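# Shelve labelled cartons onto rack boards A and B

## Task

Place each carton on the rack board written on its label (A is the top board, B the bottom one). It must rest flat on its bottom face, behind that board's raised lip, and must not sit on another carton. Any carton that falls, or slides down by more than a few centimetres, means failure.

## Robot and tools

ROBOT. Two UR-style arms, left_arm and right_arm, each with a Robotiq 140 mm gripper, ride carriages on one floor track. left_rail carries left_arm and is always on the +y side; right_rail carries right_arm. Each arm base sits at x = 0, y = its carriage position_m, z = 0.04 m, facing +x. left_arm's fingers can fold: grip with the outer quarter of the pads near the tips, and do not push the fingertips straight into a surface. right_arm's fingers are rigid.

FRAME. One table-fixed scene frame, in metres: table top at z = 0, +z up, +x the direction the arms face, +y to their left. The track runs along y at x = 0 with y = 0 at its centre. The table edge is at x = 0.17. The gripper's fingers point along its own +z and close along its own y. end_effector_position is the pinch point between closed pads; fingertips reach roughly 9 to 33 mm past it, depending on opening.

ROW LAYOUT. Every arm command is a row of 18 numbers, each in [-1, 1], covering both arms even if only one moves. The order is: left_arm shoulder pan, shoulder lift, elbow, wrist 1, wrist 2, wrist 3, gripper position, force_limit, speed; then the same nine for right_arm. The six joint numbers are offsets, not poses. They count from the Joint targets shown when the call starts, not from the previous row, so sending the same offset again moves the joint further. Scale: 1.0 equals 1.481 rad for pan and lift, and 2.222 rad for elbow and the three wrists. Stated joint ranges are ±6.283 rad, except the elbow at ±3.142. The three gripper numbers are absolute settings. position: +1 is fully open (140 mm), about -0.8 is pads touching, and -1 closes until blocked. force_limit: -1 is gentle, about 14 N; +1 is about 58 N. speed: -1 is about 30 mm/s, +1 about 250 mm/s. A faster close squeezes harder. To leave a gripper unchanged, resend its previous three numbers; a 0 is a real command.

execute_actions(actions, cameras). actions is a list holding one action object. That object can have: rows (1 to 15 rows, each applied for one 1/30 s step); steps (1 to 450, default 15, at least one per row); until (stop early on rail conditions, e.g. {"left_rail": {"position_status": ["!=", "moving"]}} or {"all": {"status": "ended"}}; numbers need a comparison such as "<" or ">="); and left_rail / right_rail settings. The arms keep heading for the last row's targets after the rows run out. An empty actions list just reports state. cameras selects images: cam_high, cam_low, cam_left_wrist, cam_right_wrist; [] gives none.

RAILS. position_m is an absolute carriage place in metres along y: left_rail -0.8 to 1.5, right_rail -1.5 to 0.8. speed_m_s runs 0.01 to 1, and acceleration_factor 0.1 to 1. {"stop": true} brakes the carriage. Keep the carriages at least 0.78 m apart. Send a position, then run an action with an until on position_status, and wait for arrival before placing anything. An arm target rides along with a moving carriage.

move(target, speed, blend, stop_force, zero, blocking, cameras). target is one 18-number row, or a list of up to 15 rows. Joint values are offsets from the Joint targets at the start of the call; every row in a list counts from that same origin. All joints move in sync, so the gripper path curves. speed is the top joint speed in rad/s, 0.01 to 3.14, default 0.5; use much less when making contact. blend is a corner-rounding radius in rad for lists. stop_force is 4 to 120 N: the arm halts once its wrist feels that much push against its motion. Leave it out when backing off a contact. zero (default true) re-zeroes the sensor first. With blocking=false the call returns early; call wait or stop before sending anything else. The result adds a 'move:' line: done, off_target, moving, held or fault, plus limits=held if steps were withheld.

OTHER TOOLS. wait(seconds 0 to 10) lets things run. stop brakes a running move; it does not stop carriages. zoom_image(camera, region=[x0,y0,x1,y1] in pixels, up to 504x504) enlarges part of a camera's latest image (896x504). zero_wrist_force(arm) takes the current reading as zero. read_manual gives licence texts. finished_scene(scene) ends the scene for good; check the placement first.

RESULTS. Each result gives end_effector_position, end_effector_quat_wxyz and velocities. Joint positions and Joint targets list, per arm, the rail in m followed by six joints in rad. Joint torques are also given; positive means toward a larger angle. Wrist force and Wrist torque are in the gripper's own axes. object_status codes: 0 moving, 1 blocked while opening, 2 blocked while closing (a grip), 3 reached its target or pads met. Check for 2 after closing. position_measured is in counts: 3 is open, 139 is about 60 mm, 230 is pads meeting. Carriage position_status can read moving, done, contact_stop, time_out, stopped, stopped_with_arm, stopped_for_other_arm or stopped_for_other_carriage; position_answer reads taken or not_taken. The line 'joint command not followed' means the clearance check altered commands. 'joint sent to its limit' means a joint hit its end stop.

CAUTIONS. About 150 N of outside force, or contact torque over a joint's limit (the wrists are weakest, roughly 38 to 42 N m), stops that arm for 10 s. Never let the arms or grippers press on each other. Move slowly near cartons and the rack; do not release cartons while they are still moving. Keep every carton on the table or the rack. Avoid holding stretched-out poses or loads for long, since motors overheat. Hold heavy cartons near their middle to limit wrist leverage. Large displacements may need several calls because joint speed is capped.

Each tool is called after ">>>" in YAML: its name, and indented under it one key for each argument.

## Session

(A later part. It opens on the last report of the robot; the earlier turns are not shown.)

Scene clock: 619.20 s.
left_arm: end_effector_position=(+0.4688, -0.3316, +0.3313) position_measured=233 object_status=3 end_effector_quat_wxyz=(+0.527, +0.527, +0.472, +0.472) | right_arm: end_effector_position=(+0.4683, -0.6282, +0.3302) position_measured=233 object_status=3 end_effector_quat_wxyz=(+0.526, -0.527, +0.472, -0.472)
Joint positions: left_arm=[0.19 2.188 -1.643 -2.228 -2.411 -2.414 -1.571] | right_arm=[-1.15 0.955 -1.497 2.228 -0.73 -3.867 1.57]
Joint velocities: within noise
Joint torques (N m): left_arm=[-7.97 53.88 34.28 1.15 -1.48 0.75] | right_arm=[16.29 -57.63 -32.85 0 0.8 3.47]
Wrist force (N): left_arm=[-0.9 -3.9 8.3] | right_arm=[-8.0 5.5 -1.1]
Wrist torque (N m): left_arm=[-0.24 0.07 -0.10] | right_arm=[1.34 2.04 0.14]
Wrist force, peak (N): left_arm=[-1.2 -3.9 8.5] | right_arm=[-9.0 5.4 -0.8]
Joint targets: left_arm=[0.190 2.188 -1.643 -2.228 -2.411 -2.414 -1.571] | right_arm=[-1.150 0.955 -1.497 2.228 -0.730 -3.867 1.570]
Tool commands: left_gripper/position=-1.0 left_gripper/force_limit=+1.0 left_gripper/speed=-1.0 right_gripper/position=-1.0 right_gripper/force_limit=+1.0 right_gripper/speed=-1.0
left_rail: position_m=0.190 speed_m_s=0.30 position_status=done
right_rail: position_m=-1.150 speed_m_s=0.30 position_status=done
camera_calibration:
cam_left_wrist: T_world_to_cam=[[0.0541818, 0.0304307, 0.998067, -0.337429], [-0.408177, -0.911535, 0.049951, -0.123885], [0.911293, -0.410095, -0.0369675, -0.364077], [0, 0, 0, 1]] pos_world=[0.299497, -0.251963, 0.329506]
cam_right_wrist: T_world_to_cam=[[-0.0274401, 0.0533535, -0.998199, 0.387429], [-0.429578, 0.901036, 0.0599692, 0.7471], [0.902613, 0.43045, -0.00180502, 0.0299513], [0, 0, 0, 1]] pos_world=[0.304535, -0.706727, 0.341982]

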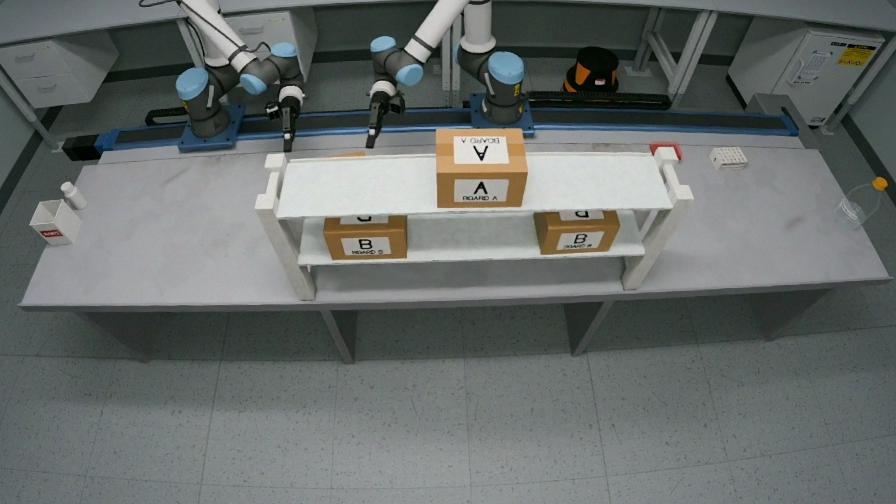

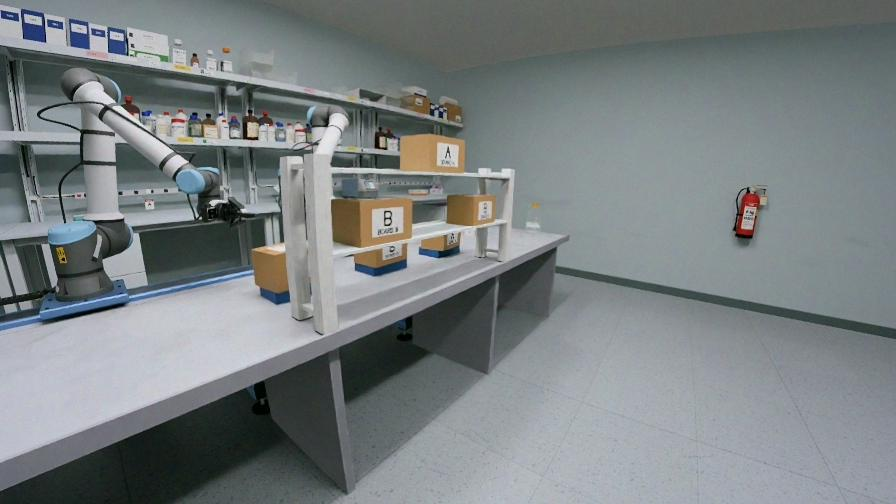

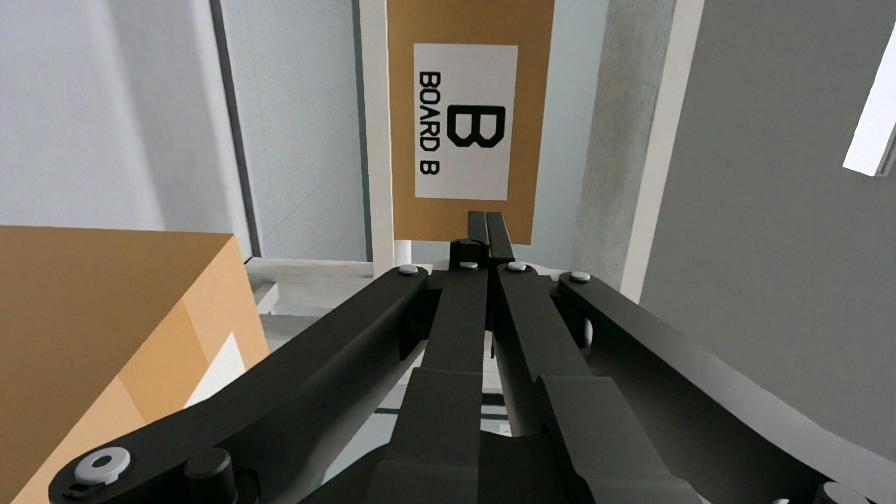

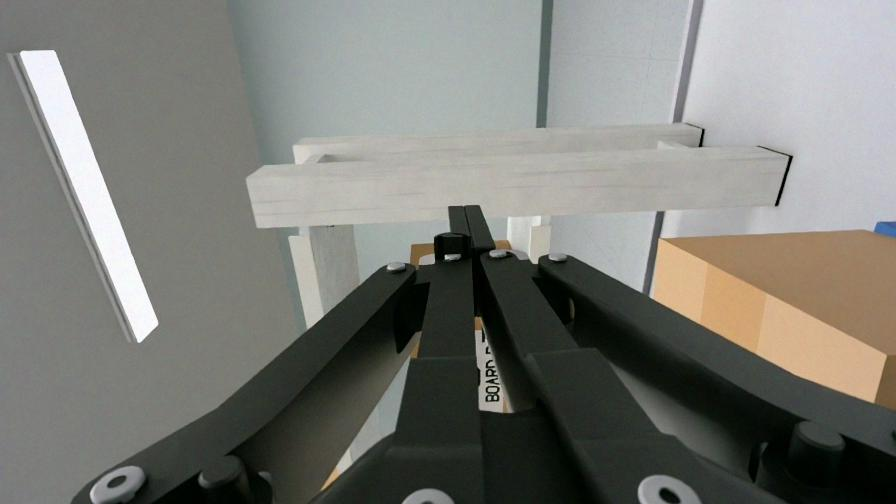

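>>> execute_actions:
  actions:
    - {"left_rail":{"position_m":0.25},"right_rail":{"position_m":-1.2},"steps":100,"until":{"all":{"status":"ended"}}}
  cameras: []

>>> move:
  target: [0,0,0,0,0,0,-1,1,-1,0.0180,0.2484,0.0492,-0.2152,0.0118,0,-1,1,-1]
  speed: 0.15
  stop_force: 25
  cameras: ["cam_right_wrist"]

>>> zero_wrist_force:
  arm: "right_arm"

>>> execute_actions:
  actions:
    - {"right_rail":{"position_m":-1.155,"speed_m_s":0.03},"steps":200,"until":{"all":{"status":"ended"}}}
  cameras: ["cam_right_wrist","cam_left_wrist"]

Scene clock: 659.80 s.
left_arm: end_effector_position=(+0.4688, -0.2717, +0.3313) position_measured=233 object_status=3 end_effector_quat_wxyz=(+0.527, +0.527, +0.472, +0.472) | right_arm: end_effector_position=(+0.4683, -0.6782, +0.3302) position_measured=233 object_status=3 end_effector_quat_wxyz=(+0.526, -0.527, +0.472, -0.472)
Joint positions: left_arm=[0.25 2.188 -1.643 -2.228 -2.411 -2.414 -1.571] | right_arm=[-1.2 0.955 -1.497 2.228 -0.73 -3.867 1.57]
Joint velocities: within noise
Joint torques (N m): left_arm=[-2.85 52.01 37.24 3.94 -0.55 0.68] | right_arm=[13.24 -39.66 -41.68 -1.29 0 3.65]
Wrist force (N): left_arm=[-1.2 -3.7 8.2] | right_arm=[-7.8 5.5 -1.1]
Wrist torque (N m): left_arm=[-0.20 0.13 -0.10] | right_arm=[1.34 2.01 0.14]
Wrist force, peak (N): left_arm=[-2.1 -3.8 8.5] | right_arm=[-8.6 5.7 -0.9]
Joint targets: left_arm=[0.250 2.188 -1.643 -2.228 -2.411 -2.414 -1.571] | right_arm=[-1.200 0.955 -1.497 2.228 -0.730 -3.867 1.570]
Tool commands: left_gripper/position=-1.0 left_gripper/force_limit=+1.0 left_gripper/speed=-1.0 right_gripper/position=-1.0 right_gripper/force_limit=+1.0 right_gripper/speed=-1.0
left_rail: position_m=0.250 speed_m_s=0.30 position_status=done
right_rail: position_m=-1.200 speed_m_s=0.30 position_status=done
No camera images: "cameras" was empty.

Scene clock: 664.00 s.
left_arm: end_effector_position=(+0.4688, -0.2716, +0.3313) position_measured=233 object_status=3 end_effector_quat_wxyz=(+0.527, +0.527, +0.472, +0.472) | right_arm: end_effector_position=(+0.4521, -0.6797, +0.1205) position_measured=233 object_status=3 end_effector_quat_wxyz=(+0.527, -0.527, +0.472, -0.472)
Joint positions: left_arm=[0.25 2.188 -1.643 -2.228 -2.411 -2.414 -1.571] | right_arm=[-1.2 0.981 -1.129 2.338 -1.208 -3.841 1.57]
Joint velocities: within noise
Joint torques (N m): left_arm=[-0.86 48.34 29.18 4.23 0.43 0.73] | right_arm=[16.84 -42.39 -12.1 -3.39 0.95 3.55]
Wrist force (N): left_arm=[-1.0 -4.0 7.9] | right_arm=[-8.0 5.5 -1.3]
Wrist torque (N m): left_arm=[-0.25 0.09 -0.10] | right_arm=[1.33 2.05 0.16]
Wrist force, peak (N): left_arm=[-1.1 -4.0 8.4] | right_arm=[-8.4 6.2 -1.3]
Joint targets: left_arm=[0.250 2.188 -1.643 -2.228 -2.411 -2.414 -1.571] | right_arm=[-1.200 0.981 -1.129 2.338 -1.208 -3.841 1.570]
left_rail: position_m=0.250 speed_m_s=0.30 position_status=done
right_rail: position_m=-1.200 speed_m_s=0.30 position_status=done
move: done
camera_calibration:
cam_right_wrist: T_world_to_cam=[[-0.0269093, 0.0540409, -0.998176, 0.180587], [-0.430013, 0.900802, 0.0603617, 0.799208], [0.902421, 0.430853, -0.00100161, 0.0667053], [0, 0, 0, 1]] pos_world=[0.288333, -0.758428, 0.132083]
Images, in order (width x height): cam_right_wrist 896x504.

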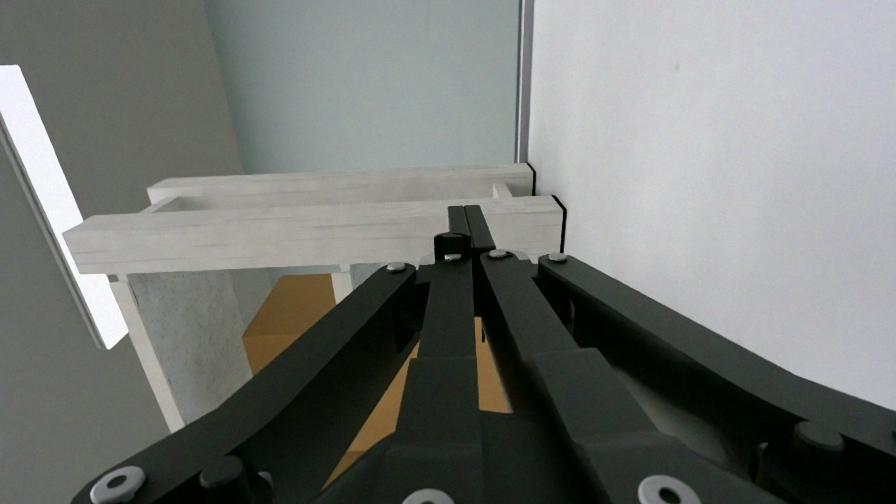

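Wrist force sensor zeroed.

Scene clock: 665.93 s.
left_arm: end_effector_position=(+0.4688, -0.2716, +0.3313) position_measured=233 object_status=3 end_effector_quat_wxyz=(+0.527, +0.527, +0.472, +0.472) | right_arm: end_effector_position=(+0.4521, -0.6347, +0.1205) position_measured=233 object_status=3 end_effector_quat_wxyz=(+0.527, -0.527, +0.472, -0.472)
Joint positions: left_arm=[0.25 2.188 -1.643 -2.228 -2.411 -2.414 -1.571] | right_arm=[-1.155 0.981 -1.129 2.338 -1.208 -3.841 1.57]
Joint velocities: within noise
Joint torques (N m): left_arm=[2.02 47.21 29.85 4.06 0.84 0.71] | right_arm=[16.23 -42.98 -18.32 -2.37 0.43 3.45]
Wrist force (N, zeroed by zero_wrist_force on right_arm): left_arm=[-1.0 -3.9 8.3] | right_arm=[-0.1 0.3 0.0]
Wrist torque (N m, zeroed by zero_wrist_force on right_arm): left_arm=[-0.23 0.07 -0.10] | right_arm=[0.08 0.03 -0.01]
Wrist force, peak (N, zeroed by zero_wrist_force on right_arm): left_arm=[-0.9 -3.9 8.3] | right_arm=[-0.7 -0.2 0.3]
Joint targets: left_arm=[0.250 2.188 -1.643 -2.228 -2.411 -2.414 -1.571] | right_arm=[-1.155 0.981 -1.129 2.338 -1.208 -3.841 1.570]
Tool commands: left_gripper/position=-1.0 left_gripper/force_limit=+1.0 left_gripper/speed=-1.0 right_gripper/position=-1.0 right_gripper/force_limit=+1.0 right_gripper/speed=-1.0
left_rail: position_m=0.250 speed_m_s=0.30 position_status=done
right_rail: position_m=-1.155 speed_m_s=0.03 position_status=done
camera_calibration:
cam_left_wrist: T_world_to_cam=[[0.0541818, 0.0304307, 0.998067, -0.339255], [-0.408177, -0.911535, 0.049951, -0.0691925], [0.911293, -0.410095, -0.0369675, -0.339471], [0, 0, 0, 1]] pos_world=[0.299497, -0.191963, 0.329506]
cam_right_wrist: T_world_to_cam=[[-0.0269093, 0.0540409, -0.998176, 0.178155], [-0.430013, 0.900802, 0.0603617, 0.758672], [0.902421, 0.430853, -0.00100161, 0.0473169], [0, 0, 0, 1]] pos_world=[0.288333, -0.713428, 0.132083]
Images, in order (width x height): cam_left_wrist 896x504, cam_right_wrist 896x504.

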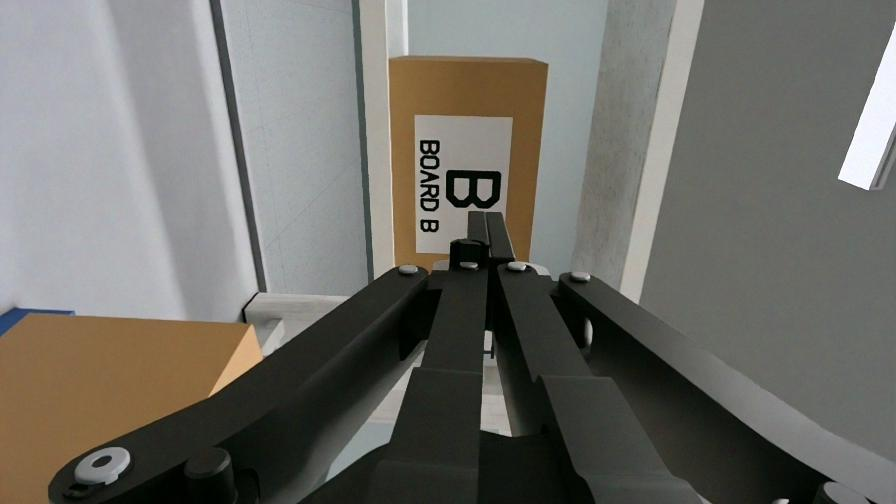

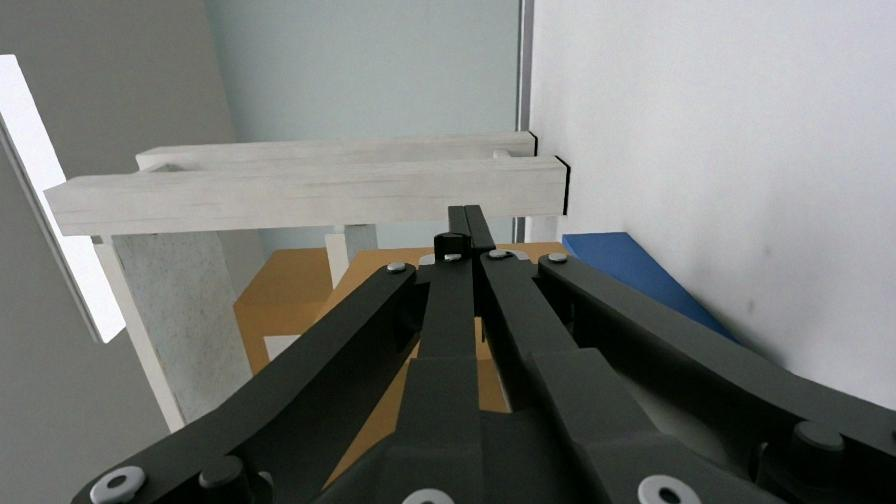

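>>> execute_actions:
  actions:
    - {"right_rail":{"position_m":-1.125},"steps":200,"until":{"all":{"status":"ended"}}}
  cameras: ["cam_left_wrist"]

Scene clock: 670.17 s.
left_arm: end_effector_position=(+0.4688, -0.2716, +0.3313) position_measured=233 object_status=3 end_effector_quat_wxyz=(+0.527, +0.527, +0.472, +0.472) | right_arm: end_effector_position=(+0.4521, -0.6047, +0.1205) position_measured=233 object_status=3 end_effector_quat_wxyz=(+0.527, -0.527, +0.472, -0.472)
Joint positions: left_arm=[0.25 2.188 -1.643 -2.228 -2.411 -2.414 -1.571] | right_arm=[-1.125 0.981 -1.129 2.338 -1.208 -3.841 1.57]
Joint velocities: within noise
Joint torques (N m): left_arm=[3.01 44.76 30.73 3.97 0.91 0.53] | right_arm=[13.18 -45.72 -21.23 -0.44 -0.89 3.34]
Wrist force (N, zeroed by zero_wrist_force on right_arm): left_arm=[-1.1 -3.9 8.6] | right_arm=[3.7 -0.2 -1.3]
Wrist torque (N m, zeroed by zero_wrist_force on right_arm): left_arm=[-0.25 0.09 -0.10] | right_arm=[-0.03 -0.18 -0.02]
Wrist force, peak (N, zeroed by zero_wrist_force on right_arm): left_arm=[-1.1 -3.9 8.6] | right_arm=[6.0 -0.2 -1.7]
Joint targets: left_arm=[0.250 2.188 -1.643 -2.228 -2.411 -2.414 -1.571] | right_arm=[-1.125 0.981 -1.129 2.338 -1.208 -3.841 1.570]
Tool commands: left_gripper/position=-1.0 left_gripper/force_limit=+1.0 left_gripper/speed=-1.0 right_gripper/position=-1.0 right_gripper/force_limit=+1.0 right_gripper/speed=-1.0
left_rail: position_m=0.250 speed_m_s=0.30 position_status=done
right_rail: position_m=-1.125 speed_m_s=0.03 position_status=done
camera_calibration:
cam_left_wrist: T_world_to_cam=[[0.0541818, 0.0304307, 0.998067, -0.339255], [-0.408177, -0.911535, 0.049951, -0.0691925], [0.911293, -0.410095, -0.0369675, -0.339471], [0, 0, 0, 1]] pos_world=[0.299497, -0.191963, 0.329506]
Images, in order (width x height): cam_left_wrist 896x504.

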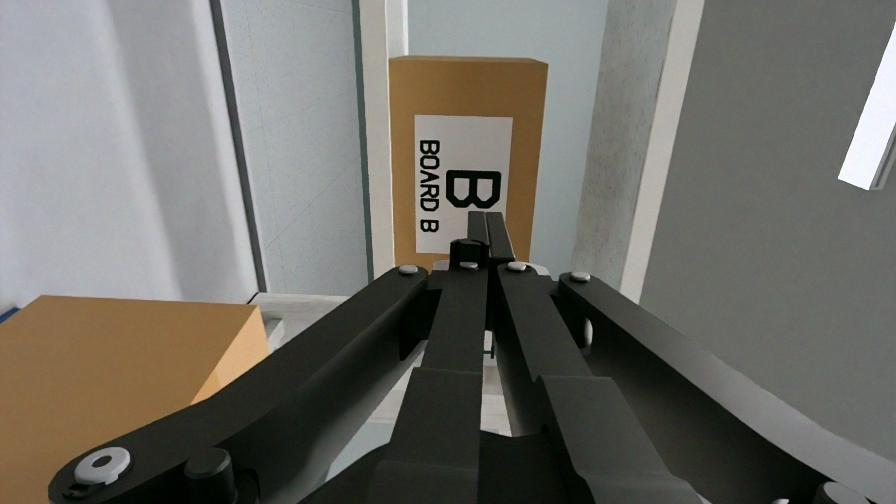

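>>> execute_actions:
  actions:
    - {"right_rail":{"position_m":-1.106},"steps":200,"until":{"all":{"status":"ended"}}}
  cameras: ["cam_left_wrist"]

>>> zoom_image:
  camera: "cam_left_wrist"
  region: [0, 200, 300, 440]

Scene clock: 676.50 s.
left_arm: end_effector_position=(+0.4688, -0.2716, +0.3313) position_measured=233 object_status=3 end_effector_quat_wxyz=(+0.527, +0.527, +0.472, +0.472) | right_arm: end_effector_position=(+0.4521, -0.5857, +0.1205) position_measured=233 object_status=3 end_effector_quat_wxyz=(+0.527, -0.527, +0.472, -0.472)
Joint positions: left_arm=[0.25 2.188 -1.643 -2.228 -2.411 -2.414 -1.571] | right_arm=[-1.106 0.981 -1.129 2.338 -1.208 -3.841 1.57]
Joint velocities: within noise
Joint torques (N m): left_arm=[3.64 42.49 30.93 3.84 1 0.48] | right_arm=[11.26 -46.72 -19.4 0.03 -2.23 3.48]
Wrist force (N, zeroed by zero_wrist_force on right_arm): left_arm=[-1.0 -3.8 7.9] | right_arm=[4.0 0.1 -1.0]
Wrist torque (N m, zeroed by zero_wrist_force on right_arm): left_arm=[-0.23 0.08 -0.10] | right_arm=[0.01 0.08 0.00]
Wrist force, peak (N, zeroed by zero_wrist_force on right_arm): left_arm=[-1.0 -3.8 8.5] | right_arm=[4.6 0.0 -1.6]
Joint targets: left_arm=[0.250 2.188 -1.643 -2.228 -2.411 -2.414 -1.571] | right_arm=[-1.106 0.981 -1.129 2.338 -1.208 -3.841 1.570]
Tool commands: left_gripper/position=-1.0 left_gripper/force_limit=+1.0 left_gripper/speed=-1.0 right_gripper/position=-1.0 right_gripper/force_limit=+1.0 right_gripper/speed=-1.0
left_rail: position_m=0.250 speed_m_s=0.30 position_status=done
right_rail: position_m=-1.106 speed_m_s=0.03 position_status=done
camera_calibration:
cam_left_wrist: T_world_to_cam=[[0.0541818, 0.0304307, 0.998067, -0.339255], [-0.408177, -0.911535, 0.049951, -0.0691925], [0.911293, -0.410095, -0.0369675, -0.339471], [0, 0, 0, 1]] pos_world=[0.299497, -0.191963, 0.329506]
Images, in order (width x height): cam_left_wrist 896x504.

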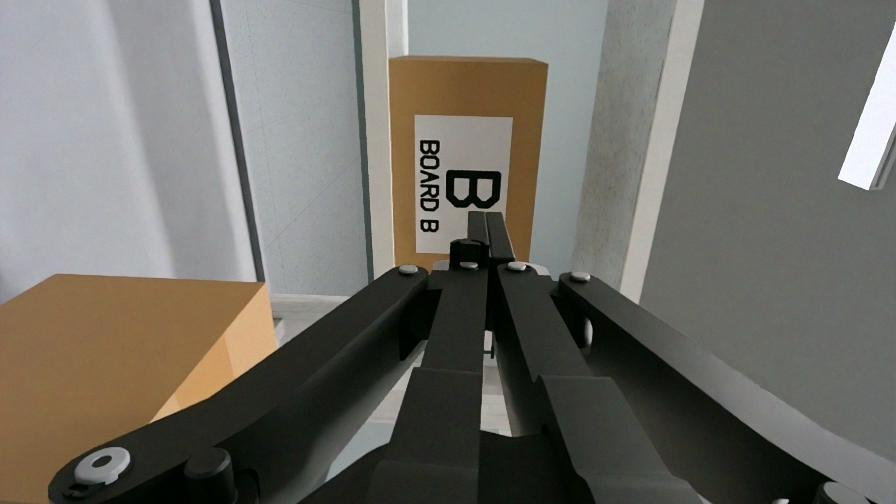

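Scaled by 1.680.

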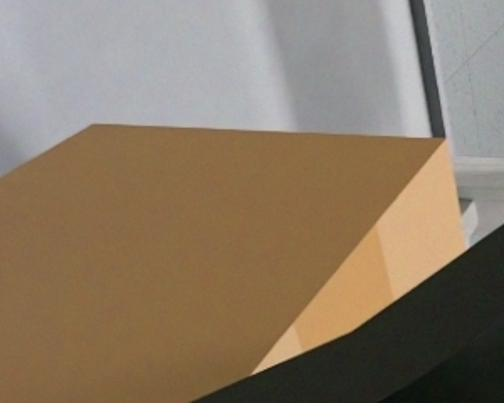

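>>> execute_actions:
  actions:
    - {"right_rail":{"position_m":-1.096},"steps":200,"until":{"all":{"status":"ended"}}}
  cameras: ["cam_left_wrist"]

>>> zoom_image:
  camera: "cam_left_wrist"
  region: [0, 200, 300, 440]

Scene clock: 683.27 s.
left_arm: end_effector_position=(+0.4688, -0.2716, +0.3313) position_measured=233 object_status=3 end_effector_quat_wxyz=(+0.527, +0.527, +0.472, +0.472) | right_arm: end_effector_position=(+0.4521, -0.5757, +0.1205) position_measured=233 object_status=3 end_effector_quat_wxyz=(+0.527, -0.527, +0.472, -0.472)
Joint positions: left_arm=[0.25 2.188 -1.643 -2.228 -2.411 -2.414 -1.571] | right_arm=[-1.096 0.981 -1.129 2.338 -1.208 -3.841 1.57]
Joint velocities: within noise
Joint torques (N m): left_arm=[3.65 39.11 32.42 3.72 0.86 0.48] | right_arm=[9.96 -48.72 -17.79 0.01 -3.22 3.26]
Wrist force (N, zeroed by zero_wrist_force on right_arm): left_arm=[-0.9 -3.8 8.1] | right_arm=[4.1 0.6 -0.4]
Wrist torque (N m, zeroed by zero_wrist_force on right_arm): left_arm=[-0.22 0.06 -0.10] | right_arm=[0.06 0.17 0.01]
Wrist force, peak (N, zeroed by zero_wrist_force on right_arm): left_arm=[-1.1 -4.3 8.2] | right_arm=[5.7 0.1 -1.5]
Joint targets: left_arm=[0.250 2.188 -1.643 -2.228 -2.411 -2.414 -1.571] | right_arm=[-1.096 0.981 -1.129 2.338 -1.208 -3.841 1.570]
Tool commands: left_gripper/position=-1.0 left_gripper/force_limit=+1.0 left_gripper/speed=-1.0 right_gripper/position=-1.0 right_gripper/force_limit=+1.0 right_gripper/speed=-1.0
left_rail: position_m=0.250 speed_m_s=0.30 position_status=done
right_rail: position_m=-1.096 speed_m_s=0.03 position_status=done
camera_calibration:
cam_left_wrist: T_world_to_cam=[[0.0541818, 0.0304307, 0.998067, -0.339255], [-0.408177, -0.911535, 0.049951, -0.0691925], [0.911293, -0.410095, -0.0369675, -0.339471], [0, 0, 0, 1]] pos_world=[0.299497, -0.191963, 0.329506]
Images, in order (width x height): cam_left_wrist 896x504.

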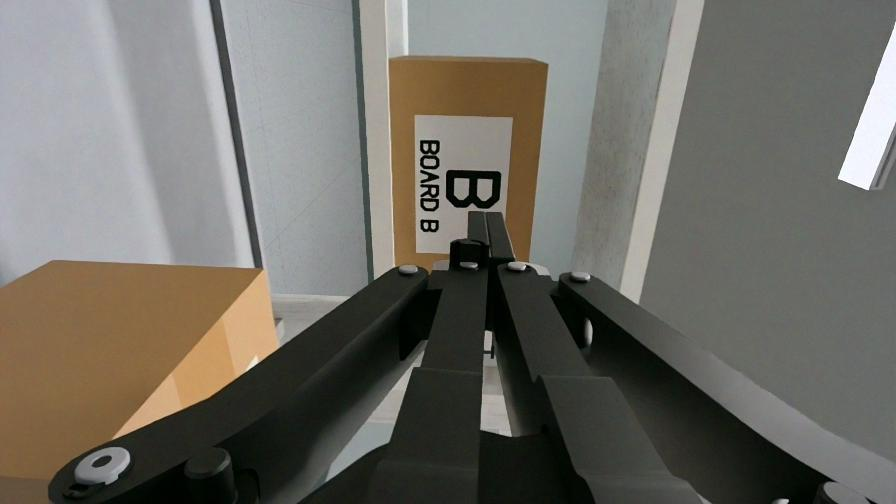

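Scaled by 1.680.

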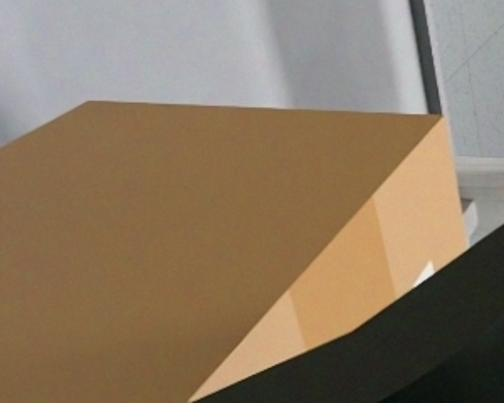

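>>> execute_actions:
  actions:
    - {"left_rail":{"position_m":0.265},"right_rail":{"position_m":-1.135,"speed_m_s":0.2},"steps":100,"until":{"all":{"status":"ended"}}}
  cameras: []

>>> move:
  target: [-0.0023,-0.2722,-0.0137,0.1956,-0.0509,0,-1,1,-1,-0.0153,0.0237,-0.0358,0.0195,0.0392,0,-1,1,-1]
  speed: 0.15
  stop_force: 25
  cameras: []

>>> execute_actions:
  actions:
    - {"left_rail":{"position_m":0.235,"speed_m_s":0.04},"right_rail":{"position_m":-1.105,"speed_m_s":0.04},"steps":200,"until":{"all":{"status":"ended"}}}
  cameras: ["cam_left_wrist","cam_right_wrist"]

Scene clock: 698.53 s.
left_arm: end_effector_position=(+0.4688, -0.2567, +0.3313) position_measured=233 object_status=3 end_effector_quat_wxyz=(+0.527, +0.527, +0.472, +0.472) | right_arm: end_effector_position=(+0.4521, -0.6146, +0.1205) position_measured=233 object_status=3 end_effector_quat_wxyz=(+0.527, -0.527, +0.472, -0.472)
Joint positions: left_arm=[0.265 2.188 -1.643 -2.228 -2.411 -2.414 -1.571] | right_arm=[-1.135 0.981 -1.129 2.338 -1.208 -3.841 1.57]
Joint velocities: within noise
Joint torques (N m): left_arm=[4.71 36.15 32.85 3.37 0.77 0.28] | right_arm=[6.67 -50.71 -16.42 0.13 1.1 3.5]
Wrist force (N, zeroed by zero_wrist_force on right_arm): left_arm=[-1.0 -3.8 8.4] | right_arm=[-0.3 0.2 -0.2]
Wrist torque (N m, zeroed by zero_wrist_force on right_arm): left_arm=[-0.21 0.09 -0.10] | right_arm=[0.06 0.06 0.00]
Wrist force, peak (N, zeroed by zero_wrist_force on right_arm): left_arm=[-0.9 -4.0 8.4] | right_arm=[5.2 0.1 -0.6]
Joint targets: left_arm=[0.265 2.188 -1.643 -2.228 -2.411 -2.414 -1.571] | right_arm=[-1.135 0.981 -1.129 2.338 -1.208 -3.841 1.570]
Tool commands: left_gripper/position=-1.0 left_gripper/force_limit=+1.0 left_gripper/speed=-1.0 right_gripper/position=-1.0 right_gripper/force_limit=+1.0 right_gripper/speed=-1.0
left_rail: position_m=0.265 speed_m_s=0.30 position_status=done
right_rail: position_m=-1.135 speed_m_s=0.20 position_status=done
No camera images: "cameras" was empty.

Scene clock: 702.43 s.
left_arm: end_effector_position=(+0.4905, -0.2499, +0.1214) position_measured=233 object_status=3 end_effector_quat_wxyz=(+0.501, +0.500, +0.500, +0.500) | right_arm: end_effector_position=(+0.4897, -0.6195, +0.1207) position_measured=233 object_status=3 end_effector_quat_wxyz=(+0.500, -0.500, +0.500, -0.500)
Joint positions: left_arm=[0.265 2.185 -2.046 -2.259 -1.977 -2.527 -1.571] | right_arm=[-1.135 0.959 -1.094 2.258 -1.165 -3.754 1.57]
Joint velocities: within noise
Joint torques (N m): left_arm=[-8.63 44.18 13.5 4.03 -2 0.25] | right_arm=[-12.02 -48.34 -25.07 0.84 1.17 3.28]
Wrist force (N, zeroed by zero_wrist_force on right_arm): left_arm=[-1.0 -4.0 8.2] | right_arm=[0.0 0.2 0.3]
Wrist torque (N m, zeroed by zero_wrist_force on right_arm): left_arm=[-0.25 0.04 -0.10] | right_arm=[0.04 -0.01 0.00]
Wrist force, peak (N, zeroed by zero_wrist_force on right_arm): left_arm=[-0.8 -4.5 8.5] | right_arm=[-0.1 0.2 0.7]
Joint targets: left_arm=[0.265 2.185 -2.046 -2.259 -1.977 -2.527 -1.571] | right_arm=[-1.135 0.959 -1.094 2.258 -1.165 -3.754 1.570]
left_rail: position_m=0.265 speed_m_s=0.30 position_status=done
right_rail: position_m=-1.135 speed_m_s=0.20 position_status=done
move: done
No camera images: "cameras" was empty.

Scene clock: 703.67 s.
left_arm: end_effector_position=(+0.4905, -0.2799, +0.1214) position_measured=233 object_status=3 end_effector_quat_wxyz=(+0.501, +0.500, +0.500, +0.500) | right_arm: end_effector_position=(+0.4897, -0.5896, +0.1207) position_measured=233 object_status=3 end_effector_quat_wxyz=(+0.500, -0.500, +0.500, -0.500)
Joint positions: left_arm=[0.235 2.185 -2.046 -2.259 -1.977 -2.527 -1.571] | right_arm=[-1.105 0.959 -1.094 2.258 -1.165 -3.754 1.57]
Joint velocities: within noise
Joint torques (N m): left_arm=[-6.39 45.33 15.38 3.63 -1.39 0.11] | right_arm=[-10.86 -46.92 -20.87 0.33 0.32 3.14]
Wrist force (N, zeroed by zero_wrist_force on right_arm): left_arm=[-1.0 -4.0 8.3] | right_arm=[0.0 0.2 0.2]
Wrist torque (N m, zeroed by zero_wrist_force on right_arm): left_arm=[-0.24 0.05 -0.09] | right_arm=[0.04 0.00 0.00]
Wrist force, peak (N, zeroed by zero_wrist_force on right_arm): left_arm=[-1.0 -3.8 8.6] | right_arm=[1.2 0.2 0.3]
Joint targets: left_arm=[0.235 2.185 -2.046 -2.259 -1.977 -2.527 -1.571] | right_arm=[-1.105 0.959 -1.094 2.258 -1.165 -3.754 1.570]
Tool commands: left_gripper/position=-1.0 left_gripper/force_limit=+1.0 left_gripper/speed=-1.0 right_gripper/position=-1.0 right_gripper/force_limit=+1.0 right_gripper/speed=-1.0
left_rail: position_m=0.235 speed_m_s=0.04 position_status=done
right_rail: position_m=-1.105 speed_m_s=0.04 position_status=done
camera_calibration:
cam_left_wrist: T_world_to_cam=[[0.0499459, 0.0369962, 0.998066, -0.126815], [-0.305892, -0.950723, 0.050549, -0.118652], [0.950755, -0.307825, -0.0361679, -0.3612], [0, 0, 0, 1]] pos_world=[0.313452, -0.2193, 0.119504]
cam_right_wrist: T_world_to_cam=[[-0.0202019, 0.0576167, -0.998134, 0.175709], [-0.328783, 0.94243, 0.0610557, 0.709019], [0.944189, 0.329403, -0.0000954999, -0.0864694], [0, 0, 0, 1]] pos_world=[0.318306, -0.649841, 0.132084]
Images, in order (width x height): cam_left_wrist 896x504, cam_right_wrist 896x504.

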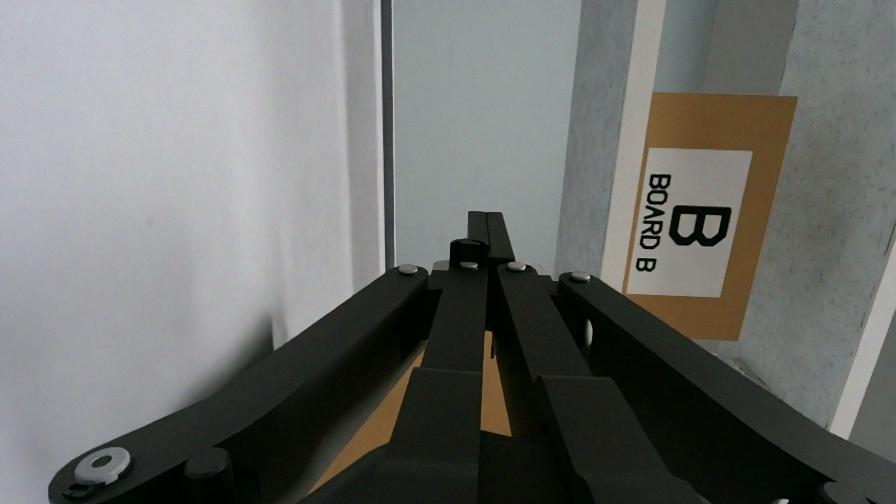

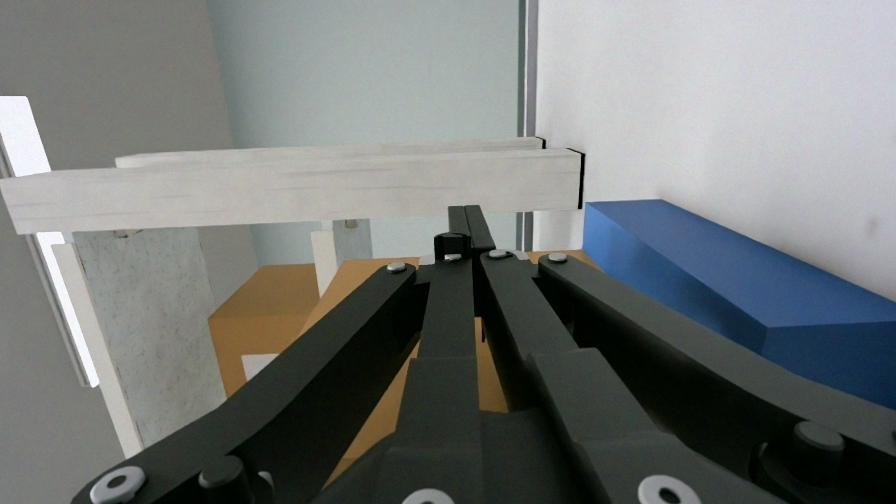

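>>> move:
  target: [-0.0397,-0.0312,0.0464,-0.0258,-0.0265,0,-1,1,-1,0.0397,0.0312,-0.0464,0.0258,0.0265,0,-1,1,-1]
  speed: 0.03
  stop_force: 40
  cameras: ["cam_left_wrist","cam_right_wrist"]

Scene clock: 711.97 s.
left_arm: end_effector_position=(+0.4904, -0.3038, +0.1213) position_measured=233 object_status=3 end_effector_quat_wxyz=(+0.500, +0.500, +0.500, +0.500) | right_arm: end_effector_position=(+0.4896, -0.5657, +0.1206) position_measured=233 object_status=3 end_effector_quat_wxyz=(+0.500, -0.500, +0.500, -0.500)
Joint positions: left_arm=[0.235 2.159 -2.066 -2.213 -2.002 -2.554 -1.571] | right_arm=[-1.105 0.985 -1.074 2.212 -1.139 -3.727 1.57]
Joint velocities: within noise
Joint torques (N m): left_arm=[-9.59 70.92 28.67 5.63 15.1 -0.01] | right_arm=[8.05 -79.3 -30.19 -4.58 -15.52 3.33]
Wrist force (N, zeroed by zero_wrist_force on right_arm): left_arm=[39.2 6.7 11.5] | right_arm=[39.1 -12.9 2.4]
Wrist torque (N m, zeroed by zero_wrist_force on right_arm): left_arm=[0.18 -1.58 -0.56] | right_arm=[-0.48 -1.27 -0.05]
Wrist force, peak (N, zeroed by zero_wrist_force on right_arm): left_arm=[51.5 9.5 10.8] | right_arm=[50.0 -14.1 1.5]
Joint targets: left_arm=[0.235 2.159 -2.066 -2.213 -2.002 -2.554 -1.571] | right_arm=[-1.105 0.985 -1.074 2.212 -1.139 -3.727 1.570]
left_rail: position_m=0.235 speed_m_s=0.04 position_status=done
right_rail: position_m=-1.105 speed_m_s=0.04 position_status=done
move: contact (left_arm, right_arm); left_arm: the elbow is farthest, 0.057 rad from its target; right_arm: the elbow is farthest, 0.057 rad from its target
camera_calibration:
cam_left_wrist: T_world_to_cam=[[0.0502468, 0.036707, 0.998062, -0.126091], [-0.3054, -0.950892, 0.0503473, -0.141579], [0.950898, -0.307338, -0.0365689, -0.368344], [0, 0, 0, 1]] pos_world=[0.313354, -0.243204, 0.119505]
cam_right_wrist: T_world_to_cam=[[-0.020365, 0.0572427, -0.998153, 0.174145], [-0.328385, 0.942588, 0.0607561, 0.686379], [0.944324, 0.329015, -0.000398193, -0.0945264], [0, 0, 0, 1]] pos_world=[0.318207, -0.625841, 0.132084]
Images, in order (width x height): cam_left_wrist 896x504, cam_right_wrist 896x504.

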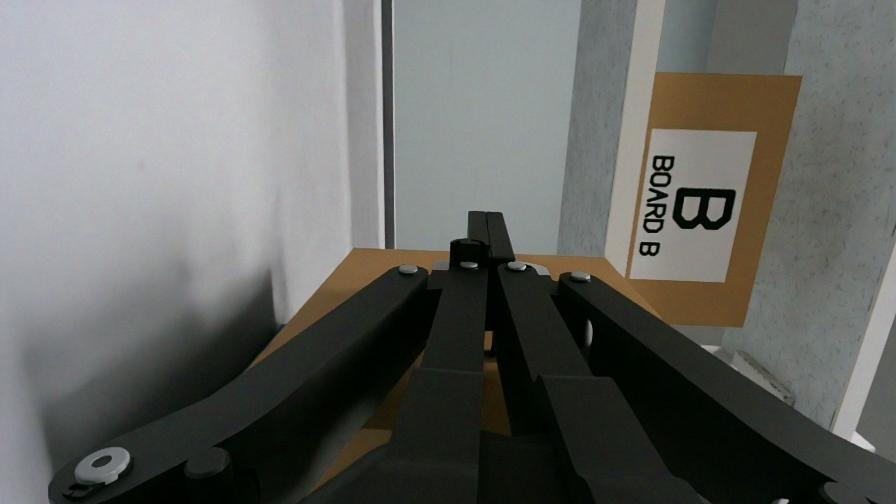

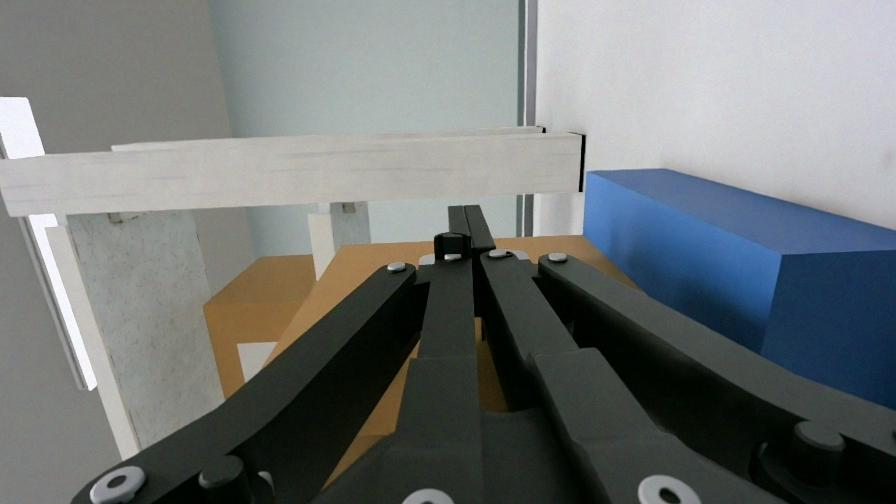

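>>> move:
  target: [0.0316,0.0363,-0.0545,0.0307,0.0708,0,-1,1,-1,-0.0316,-0.0363,0.0545,-0.0307,-0.0708,0,-1,1,-1]
  speed: 0.08
  cameras: ["cam_right_wrist"]

>>> move:
  target: [-0.0315,-0.0222,0.0335,-0.0187,-0.0210,0,-1,1,-1,0.0315,0.0222,-0.0335,0.0187,0.0210,0,-1,1,-1]
  speed: 0.035
  stop_force: 58
  cameras: ["cam_left_wrist","cam_right_wrist"]

>>> move:
  target: [0,0.0270,0.0012,-0.0193,0,0,-1,1,-1,0,-0.0270,-0.0012,0.0193,0,0,-1,1,-1]
  speed: 0.04
  cameras: ["cam_left_wrist","cam_right_wrist"]

Scene clock: 721.33 s.
left_arm: end_effector_position=(+0.4750, -0.2816, +0.1215) position_measured=233 object_status=3 end_effector_quat_wxyz=(+0.528, +0.526, +0.472, +0.472) | right_arm: end_effector_position=(+0.4744, -0.5878, +0.1208) position_measured=233 object_status=3 end_effector_quat_wxyz=(+0.527, -0.526, +0.472, -0.472)
Joint positions: left_arm=[0.235 2.206 -2.013 -2.334 -1.934 -2.396 -1.571] | right_arm=[-1.105 0.938 -1.127 2.333 -1.207 -3.885 1.57]
Joint velocities: within noise
Joint torques (N m): left_arm=[12.2 70.41 10.12 4.56 1.37 -0.04] | right_arm=[-12.97 -78.65 -11.52 -3.87 -2.36 3.21]
Wrist force (N, zeroed by zero_wrist_force on right_arm): left_arm=[1.6 -1.5 7.8] | right_arm=[-1.6 -3.4 0.0]
Wrist torque (N m, zeroed by zero_wrist_force on right_arm): left_arm=[0.30 -0.51 -0.10] | right_arm=[-0.74 0.36 0.00]
Wrist force, peak (N, zeroed by zero_wrist_force on right_arm): left_arm=[39.3 6.4 11.4] | right_arm=[39.2 -12.9 2.5]
Joint targets: left_arm=[0.235 2.206 -2.013 -2.334 -1.934 -2.396 -1.571] | right_arm=[-1.105 0.938 -1.127 2.333 -1.207 -3.885 1.570]
left_rail: position_m=0.235 speed_m_s=0.04 position_status=done
right_rail: position_m=-1.105 speed_m_s=0.04 position_status=done
move: done
camera_calibration:
cam_right_wrist: T_world_to_cam=[[-0.0259947, 0.0553533, -0.998128, 0.176907], [-0.43027, 0.900627, 0.0611519, 0.725867], [0.902326, 0.431054, 0.000405325, 0.00696625], [0, 0, 0, 1]] pos_world=[0.310631, -0.66653, 0.132185]
Images, in order (width x height): cam_right_wrist 896x504.

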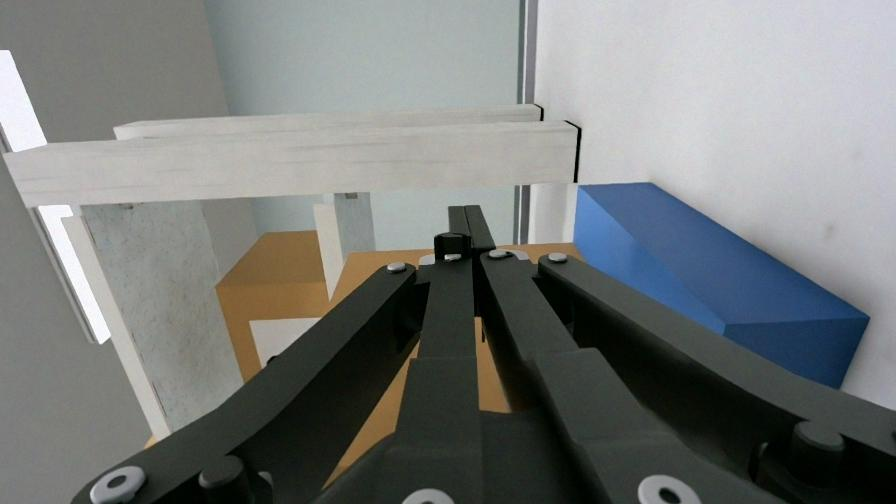

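Scene clock: 724.00 s.
left_arm: end_effector_position=(+0.4752, -0.3073, +0.1214) position_measured=233 object_status=3 end_effector_quat_wxyz=(+0.527, +0.526, +0.472, +0.472) | right_arm: end_effector_position=(+0.4745, -0.5617, +0.1207) position_measured=233 object_status=3 end_effector_quat_wxyz=(+0.527, -0.526, +0.472, -0.472)
Joint positions: left_arm=[0.235 2.175 -2.034 -2.285 -1.962 -2.428 -1.571] | right_arm=[-1.105 0.97 -1.105 2.283 -1.179 -3.852 1.57]
Joint velocities: within noise
Joint torques (N m): left_arm=[-9.1 63.91 35.39 5.84 20.46 -0.05] | right_arm=[26.09 -73.36 -32.78 -3.93 -27.27 3.3]
Wrist force (N, zeroed by zero_wrist_force on right_arm): left_arm=[55.9 17.4 -7.9] | right_arm=[57.2 -20.4 5.5]
Wrist torque (N m, zeroed by zero_wrist_force on right_arm): left_arm=[0.57 -1.76 -0.70] | right_arm=[-0.26 2.41 0.26]
Wrist force, peak (N, zeroed by zero_wrist_force on right_arm): left_arm=[71.9 24.2 -14.3] | right_arm=[69.4 -23.5 -0.2]
Joint targets: left_arm=[0.235 2.175 -2.034 -2.285 -1.962 -2.428 -1.571] | right_arm=[-1.105 0.970 -1.105 2.283 -1.179 -3.852 1.570]
left_rail: position_m=0.235 speed_m_s=0.04 position_status=done
right_rail: position_m=-1.105 speed_m_s=0.04 position_status=done
move: contact (left_arm, right_arm); left_arm: the elbow is farthest, 0.025 rad from its target; right_arm: the elbow is farthest, 0.024 rad from its target
camera_calibration:
cam_left_wrist: T_world_to_cam=[[0.0535059, 0.0314074, 0.998073, -0.12839], [-0.407869, -0.91164, 0.050553, -0.0888137], [0.911471, -0.409788, -0.035968, -0.367808], [0, 0, 0, 1]] pos_world=[0.305891, -0.227657, 0.119403]
cam_right_wrist: T_world_to_cam=[[-0.026096, 0.0551952, -0.998135, 0.175284], [-0.429657, 0.900926, 0.061053, 0.702245], [0.902615, 0.430449, 0.000204483, -0.00491104], [0, 0, 0, 1]] pos_world=[0.310732, -0.640231, 0.132084]
Images, in order (width x height): cam_left_wrist 896x504, cam_right_wrist 896x504.

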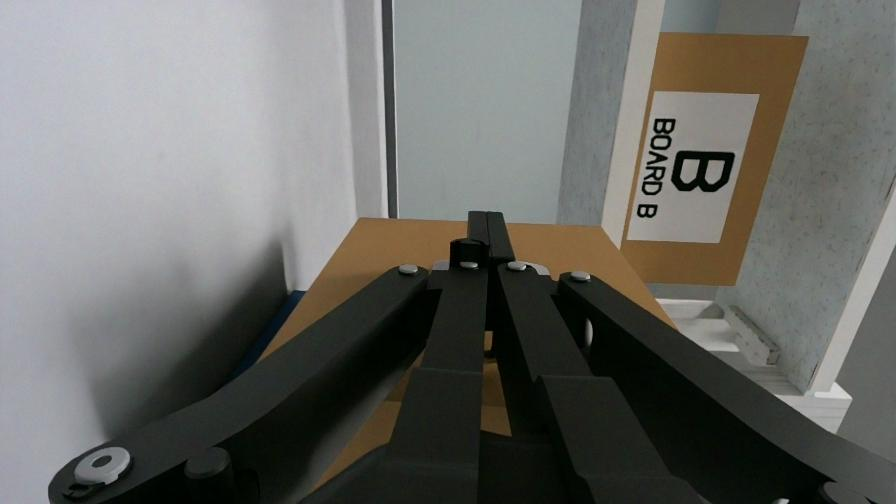

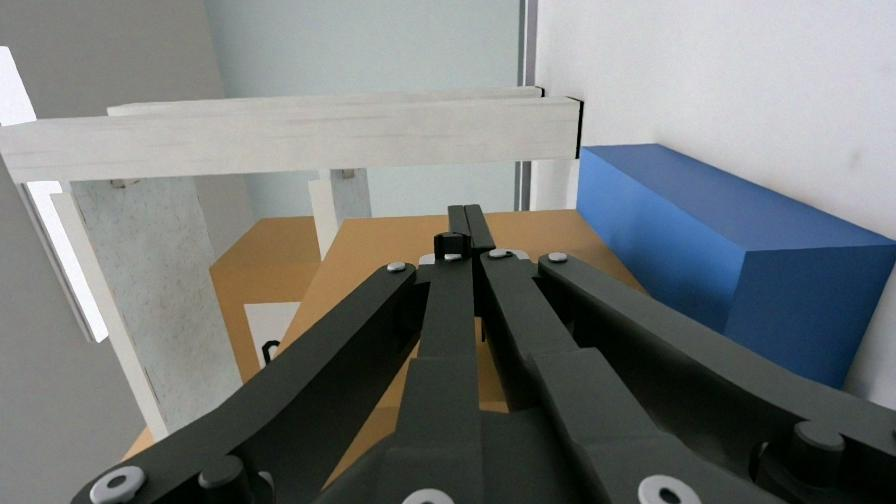

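Scene clock: 725.40 s.
left_arm: end_effector_position=(+0.4753, -0.3074, +0.1416) position_measured=233 object_status=3 end_effector_quat_wxyz=(+0.527, +0.526, +0.472, +0.472) | right_arm: end_effector_position=(+0.4747, -0.5615, +0.1409) position_measured=233 object_status=3 end_effector_quat_wxyz=(+0.527, -0.526, +0.472, -0.472)
Joint positions: left_arm=[0.235 2.175 -1.995 -2.282 -2.005 -2.428 -1.571] | right_arm=[-1.105 0.97 -1.145 2.28 -1.136 -3.852 1.57]
Joint velocities: within noise
Joint torques (N m): left_arm=[-13.67 81.28 62.82 5.24 15.34 0.01] | right_arm=[28.3 -89.87 -57.26 -4.35 -14.09 3.47]
Wrist force (N, zeroed by zero_wrist_force on right_arm): left_arm=[56.5 -8.7 -7.9] | right_arm=[52.8 6.1 4.5]
Wrist torque (N m, zeroed by zero_wrist_force on right_arm): left_arm=[0.29 -1.77 -0.28] | right_arm=[-0.97 2.29 -0.08]
Wrist force, peak (N, zeroed by zero_wrist_force on right_arm): left_arm=[57.7 -8.8 -7.6] | right_arm=[57.0 -20.4 5.5]
Joint targets: left_arm=[0.235 2.175 -1.994 -2.282 -2.005 -2.428 -1.571] | right_arm=[-1.105 0.970 -1.145 2.280 -1.136 -3.852 1.570]
left_rail: position_m=0.235 speed_m_s=0.04 position_status=done
right_rail: position_m=-1.105 speed_m_s=0.04 position_status=done
move: done
camera_calibration:
cam_left_wrist: T_world_to_cam=[[0.053553, 0.0312771, 0.998075, -0.148698], [-0.407786, -0.911683, 0.0504501, -0.0899121], [0.911506, -0.409703, -0.036069, -0.367187], [0, 0, 0, 1]] pos_world=[0.305992, -0.227758, 0.139704]
cam_right_wrist: T_world_to_cam=[[-0.0262298, 0.0550227, -0.998141, 0.195475], [-0.429567, 0.900975, 0.0609549, 0.700977], [0.902654, 0.430367, 0.000003541, -0.00508261], [0, 0, 0, 1]] pos_world=[0.310832, -0.640131, 0.152384]
Images, in order (width x height): cam_left_wrist 896x504, cam_right_wrist 896x504.

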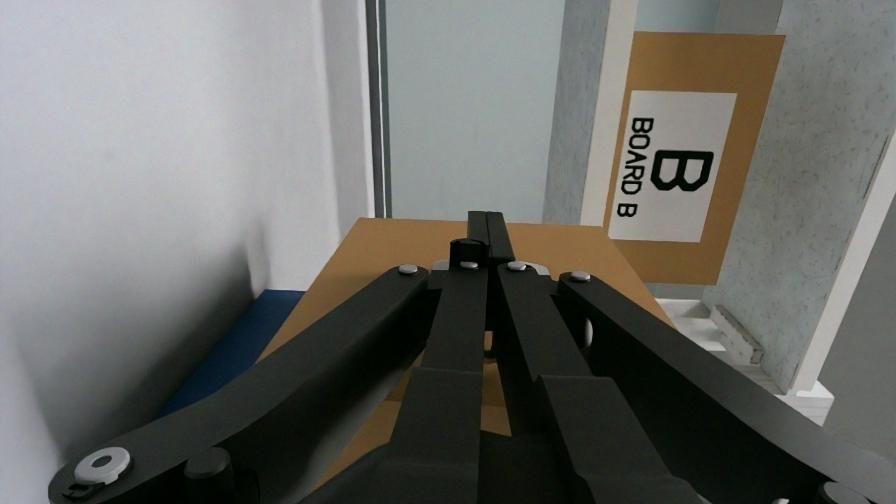

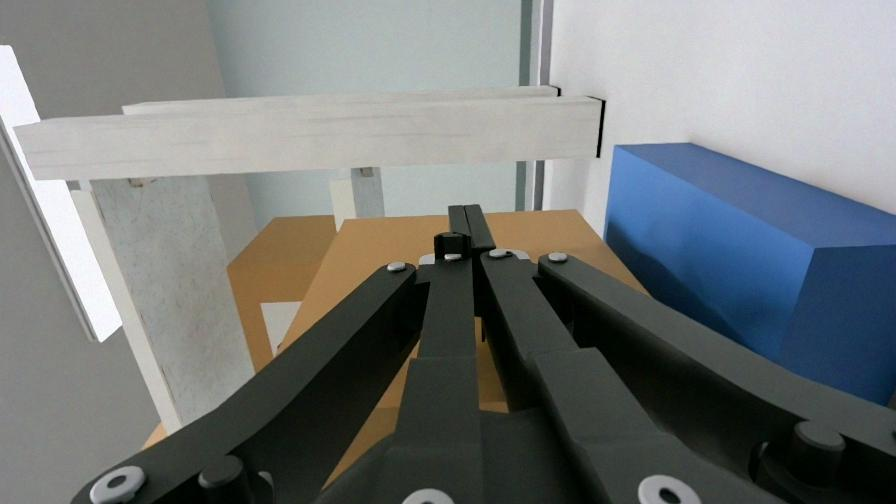

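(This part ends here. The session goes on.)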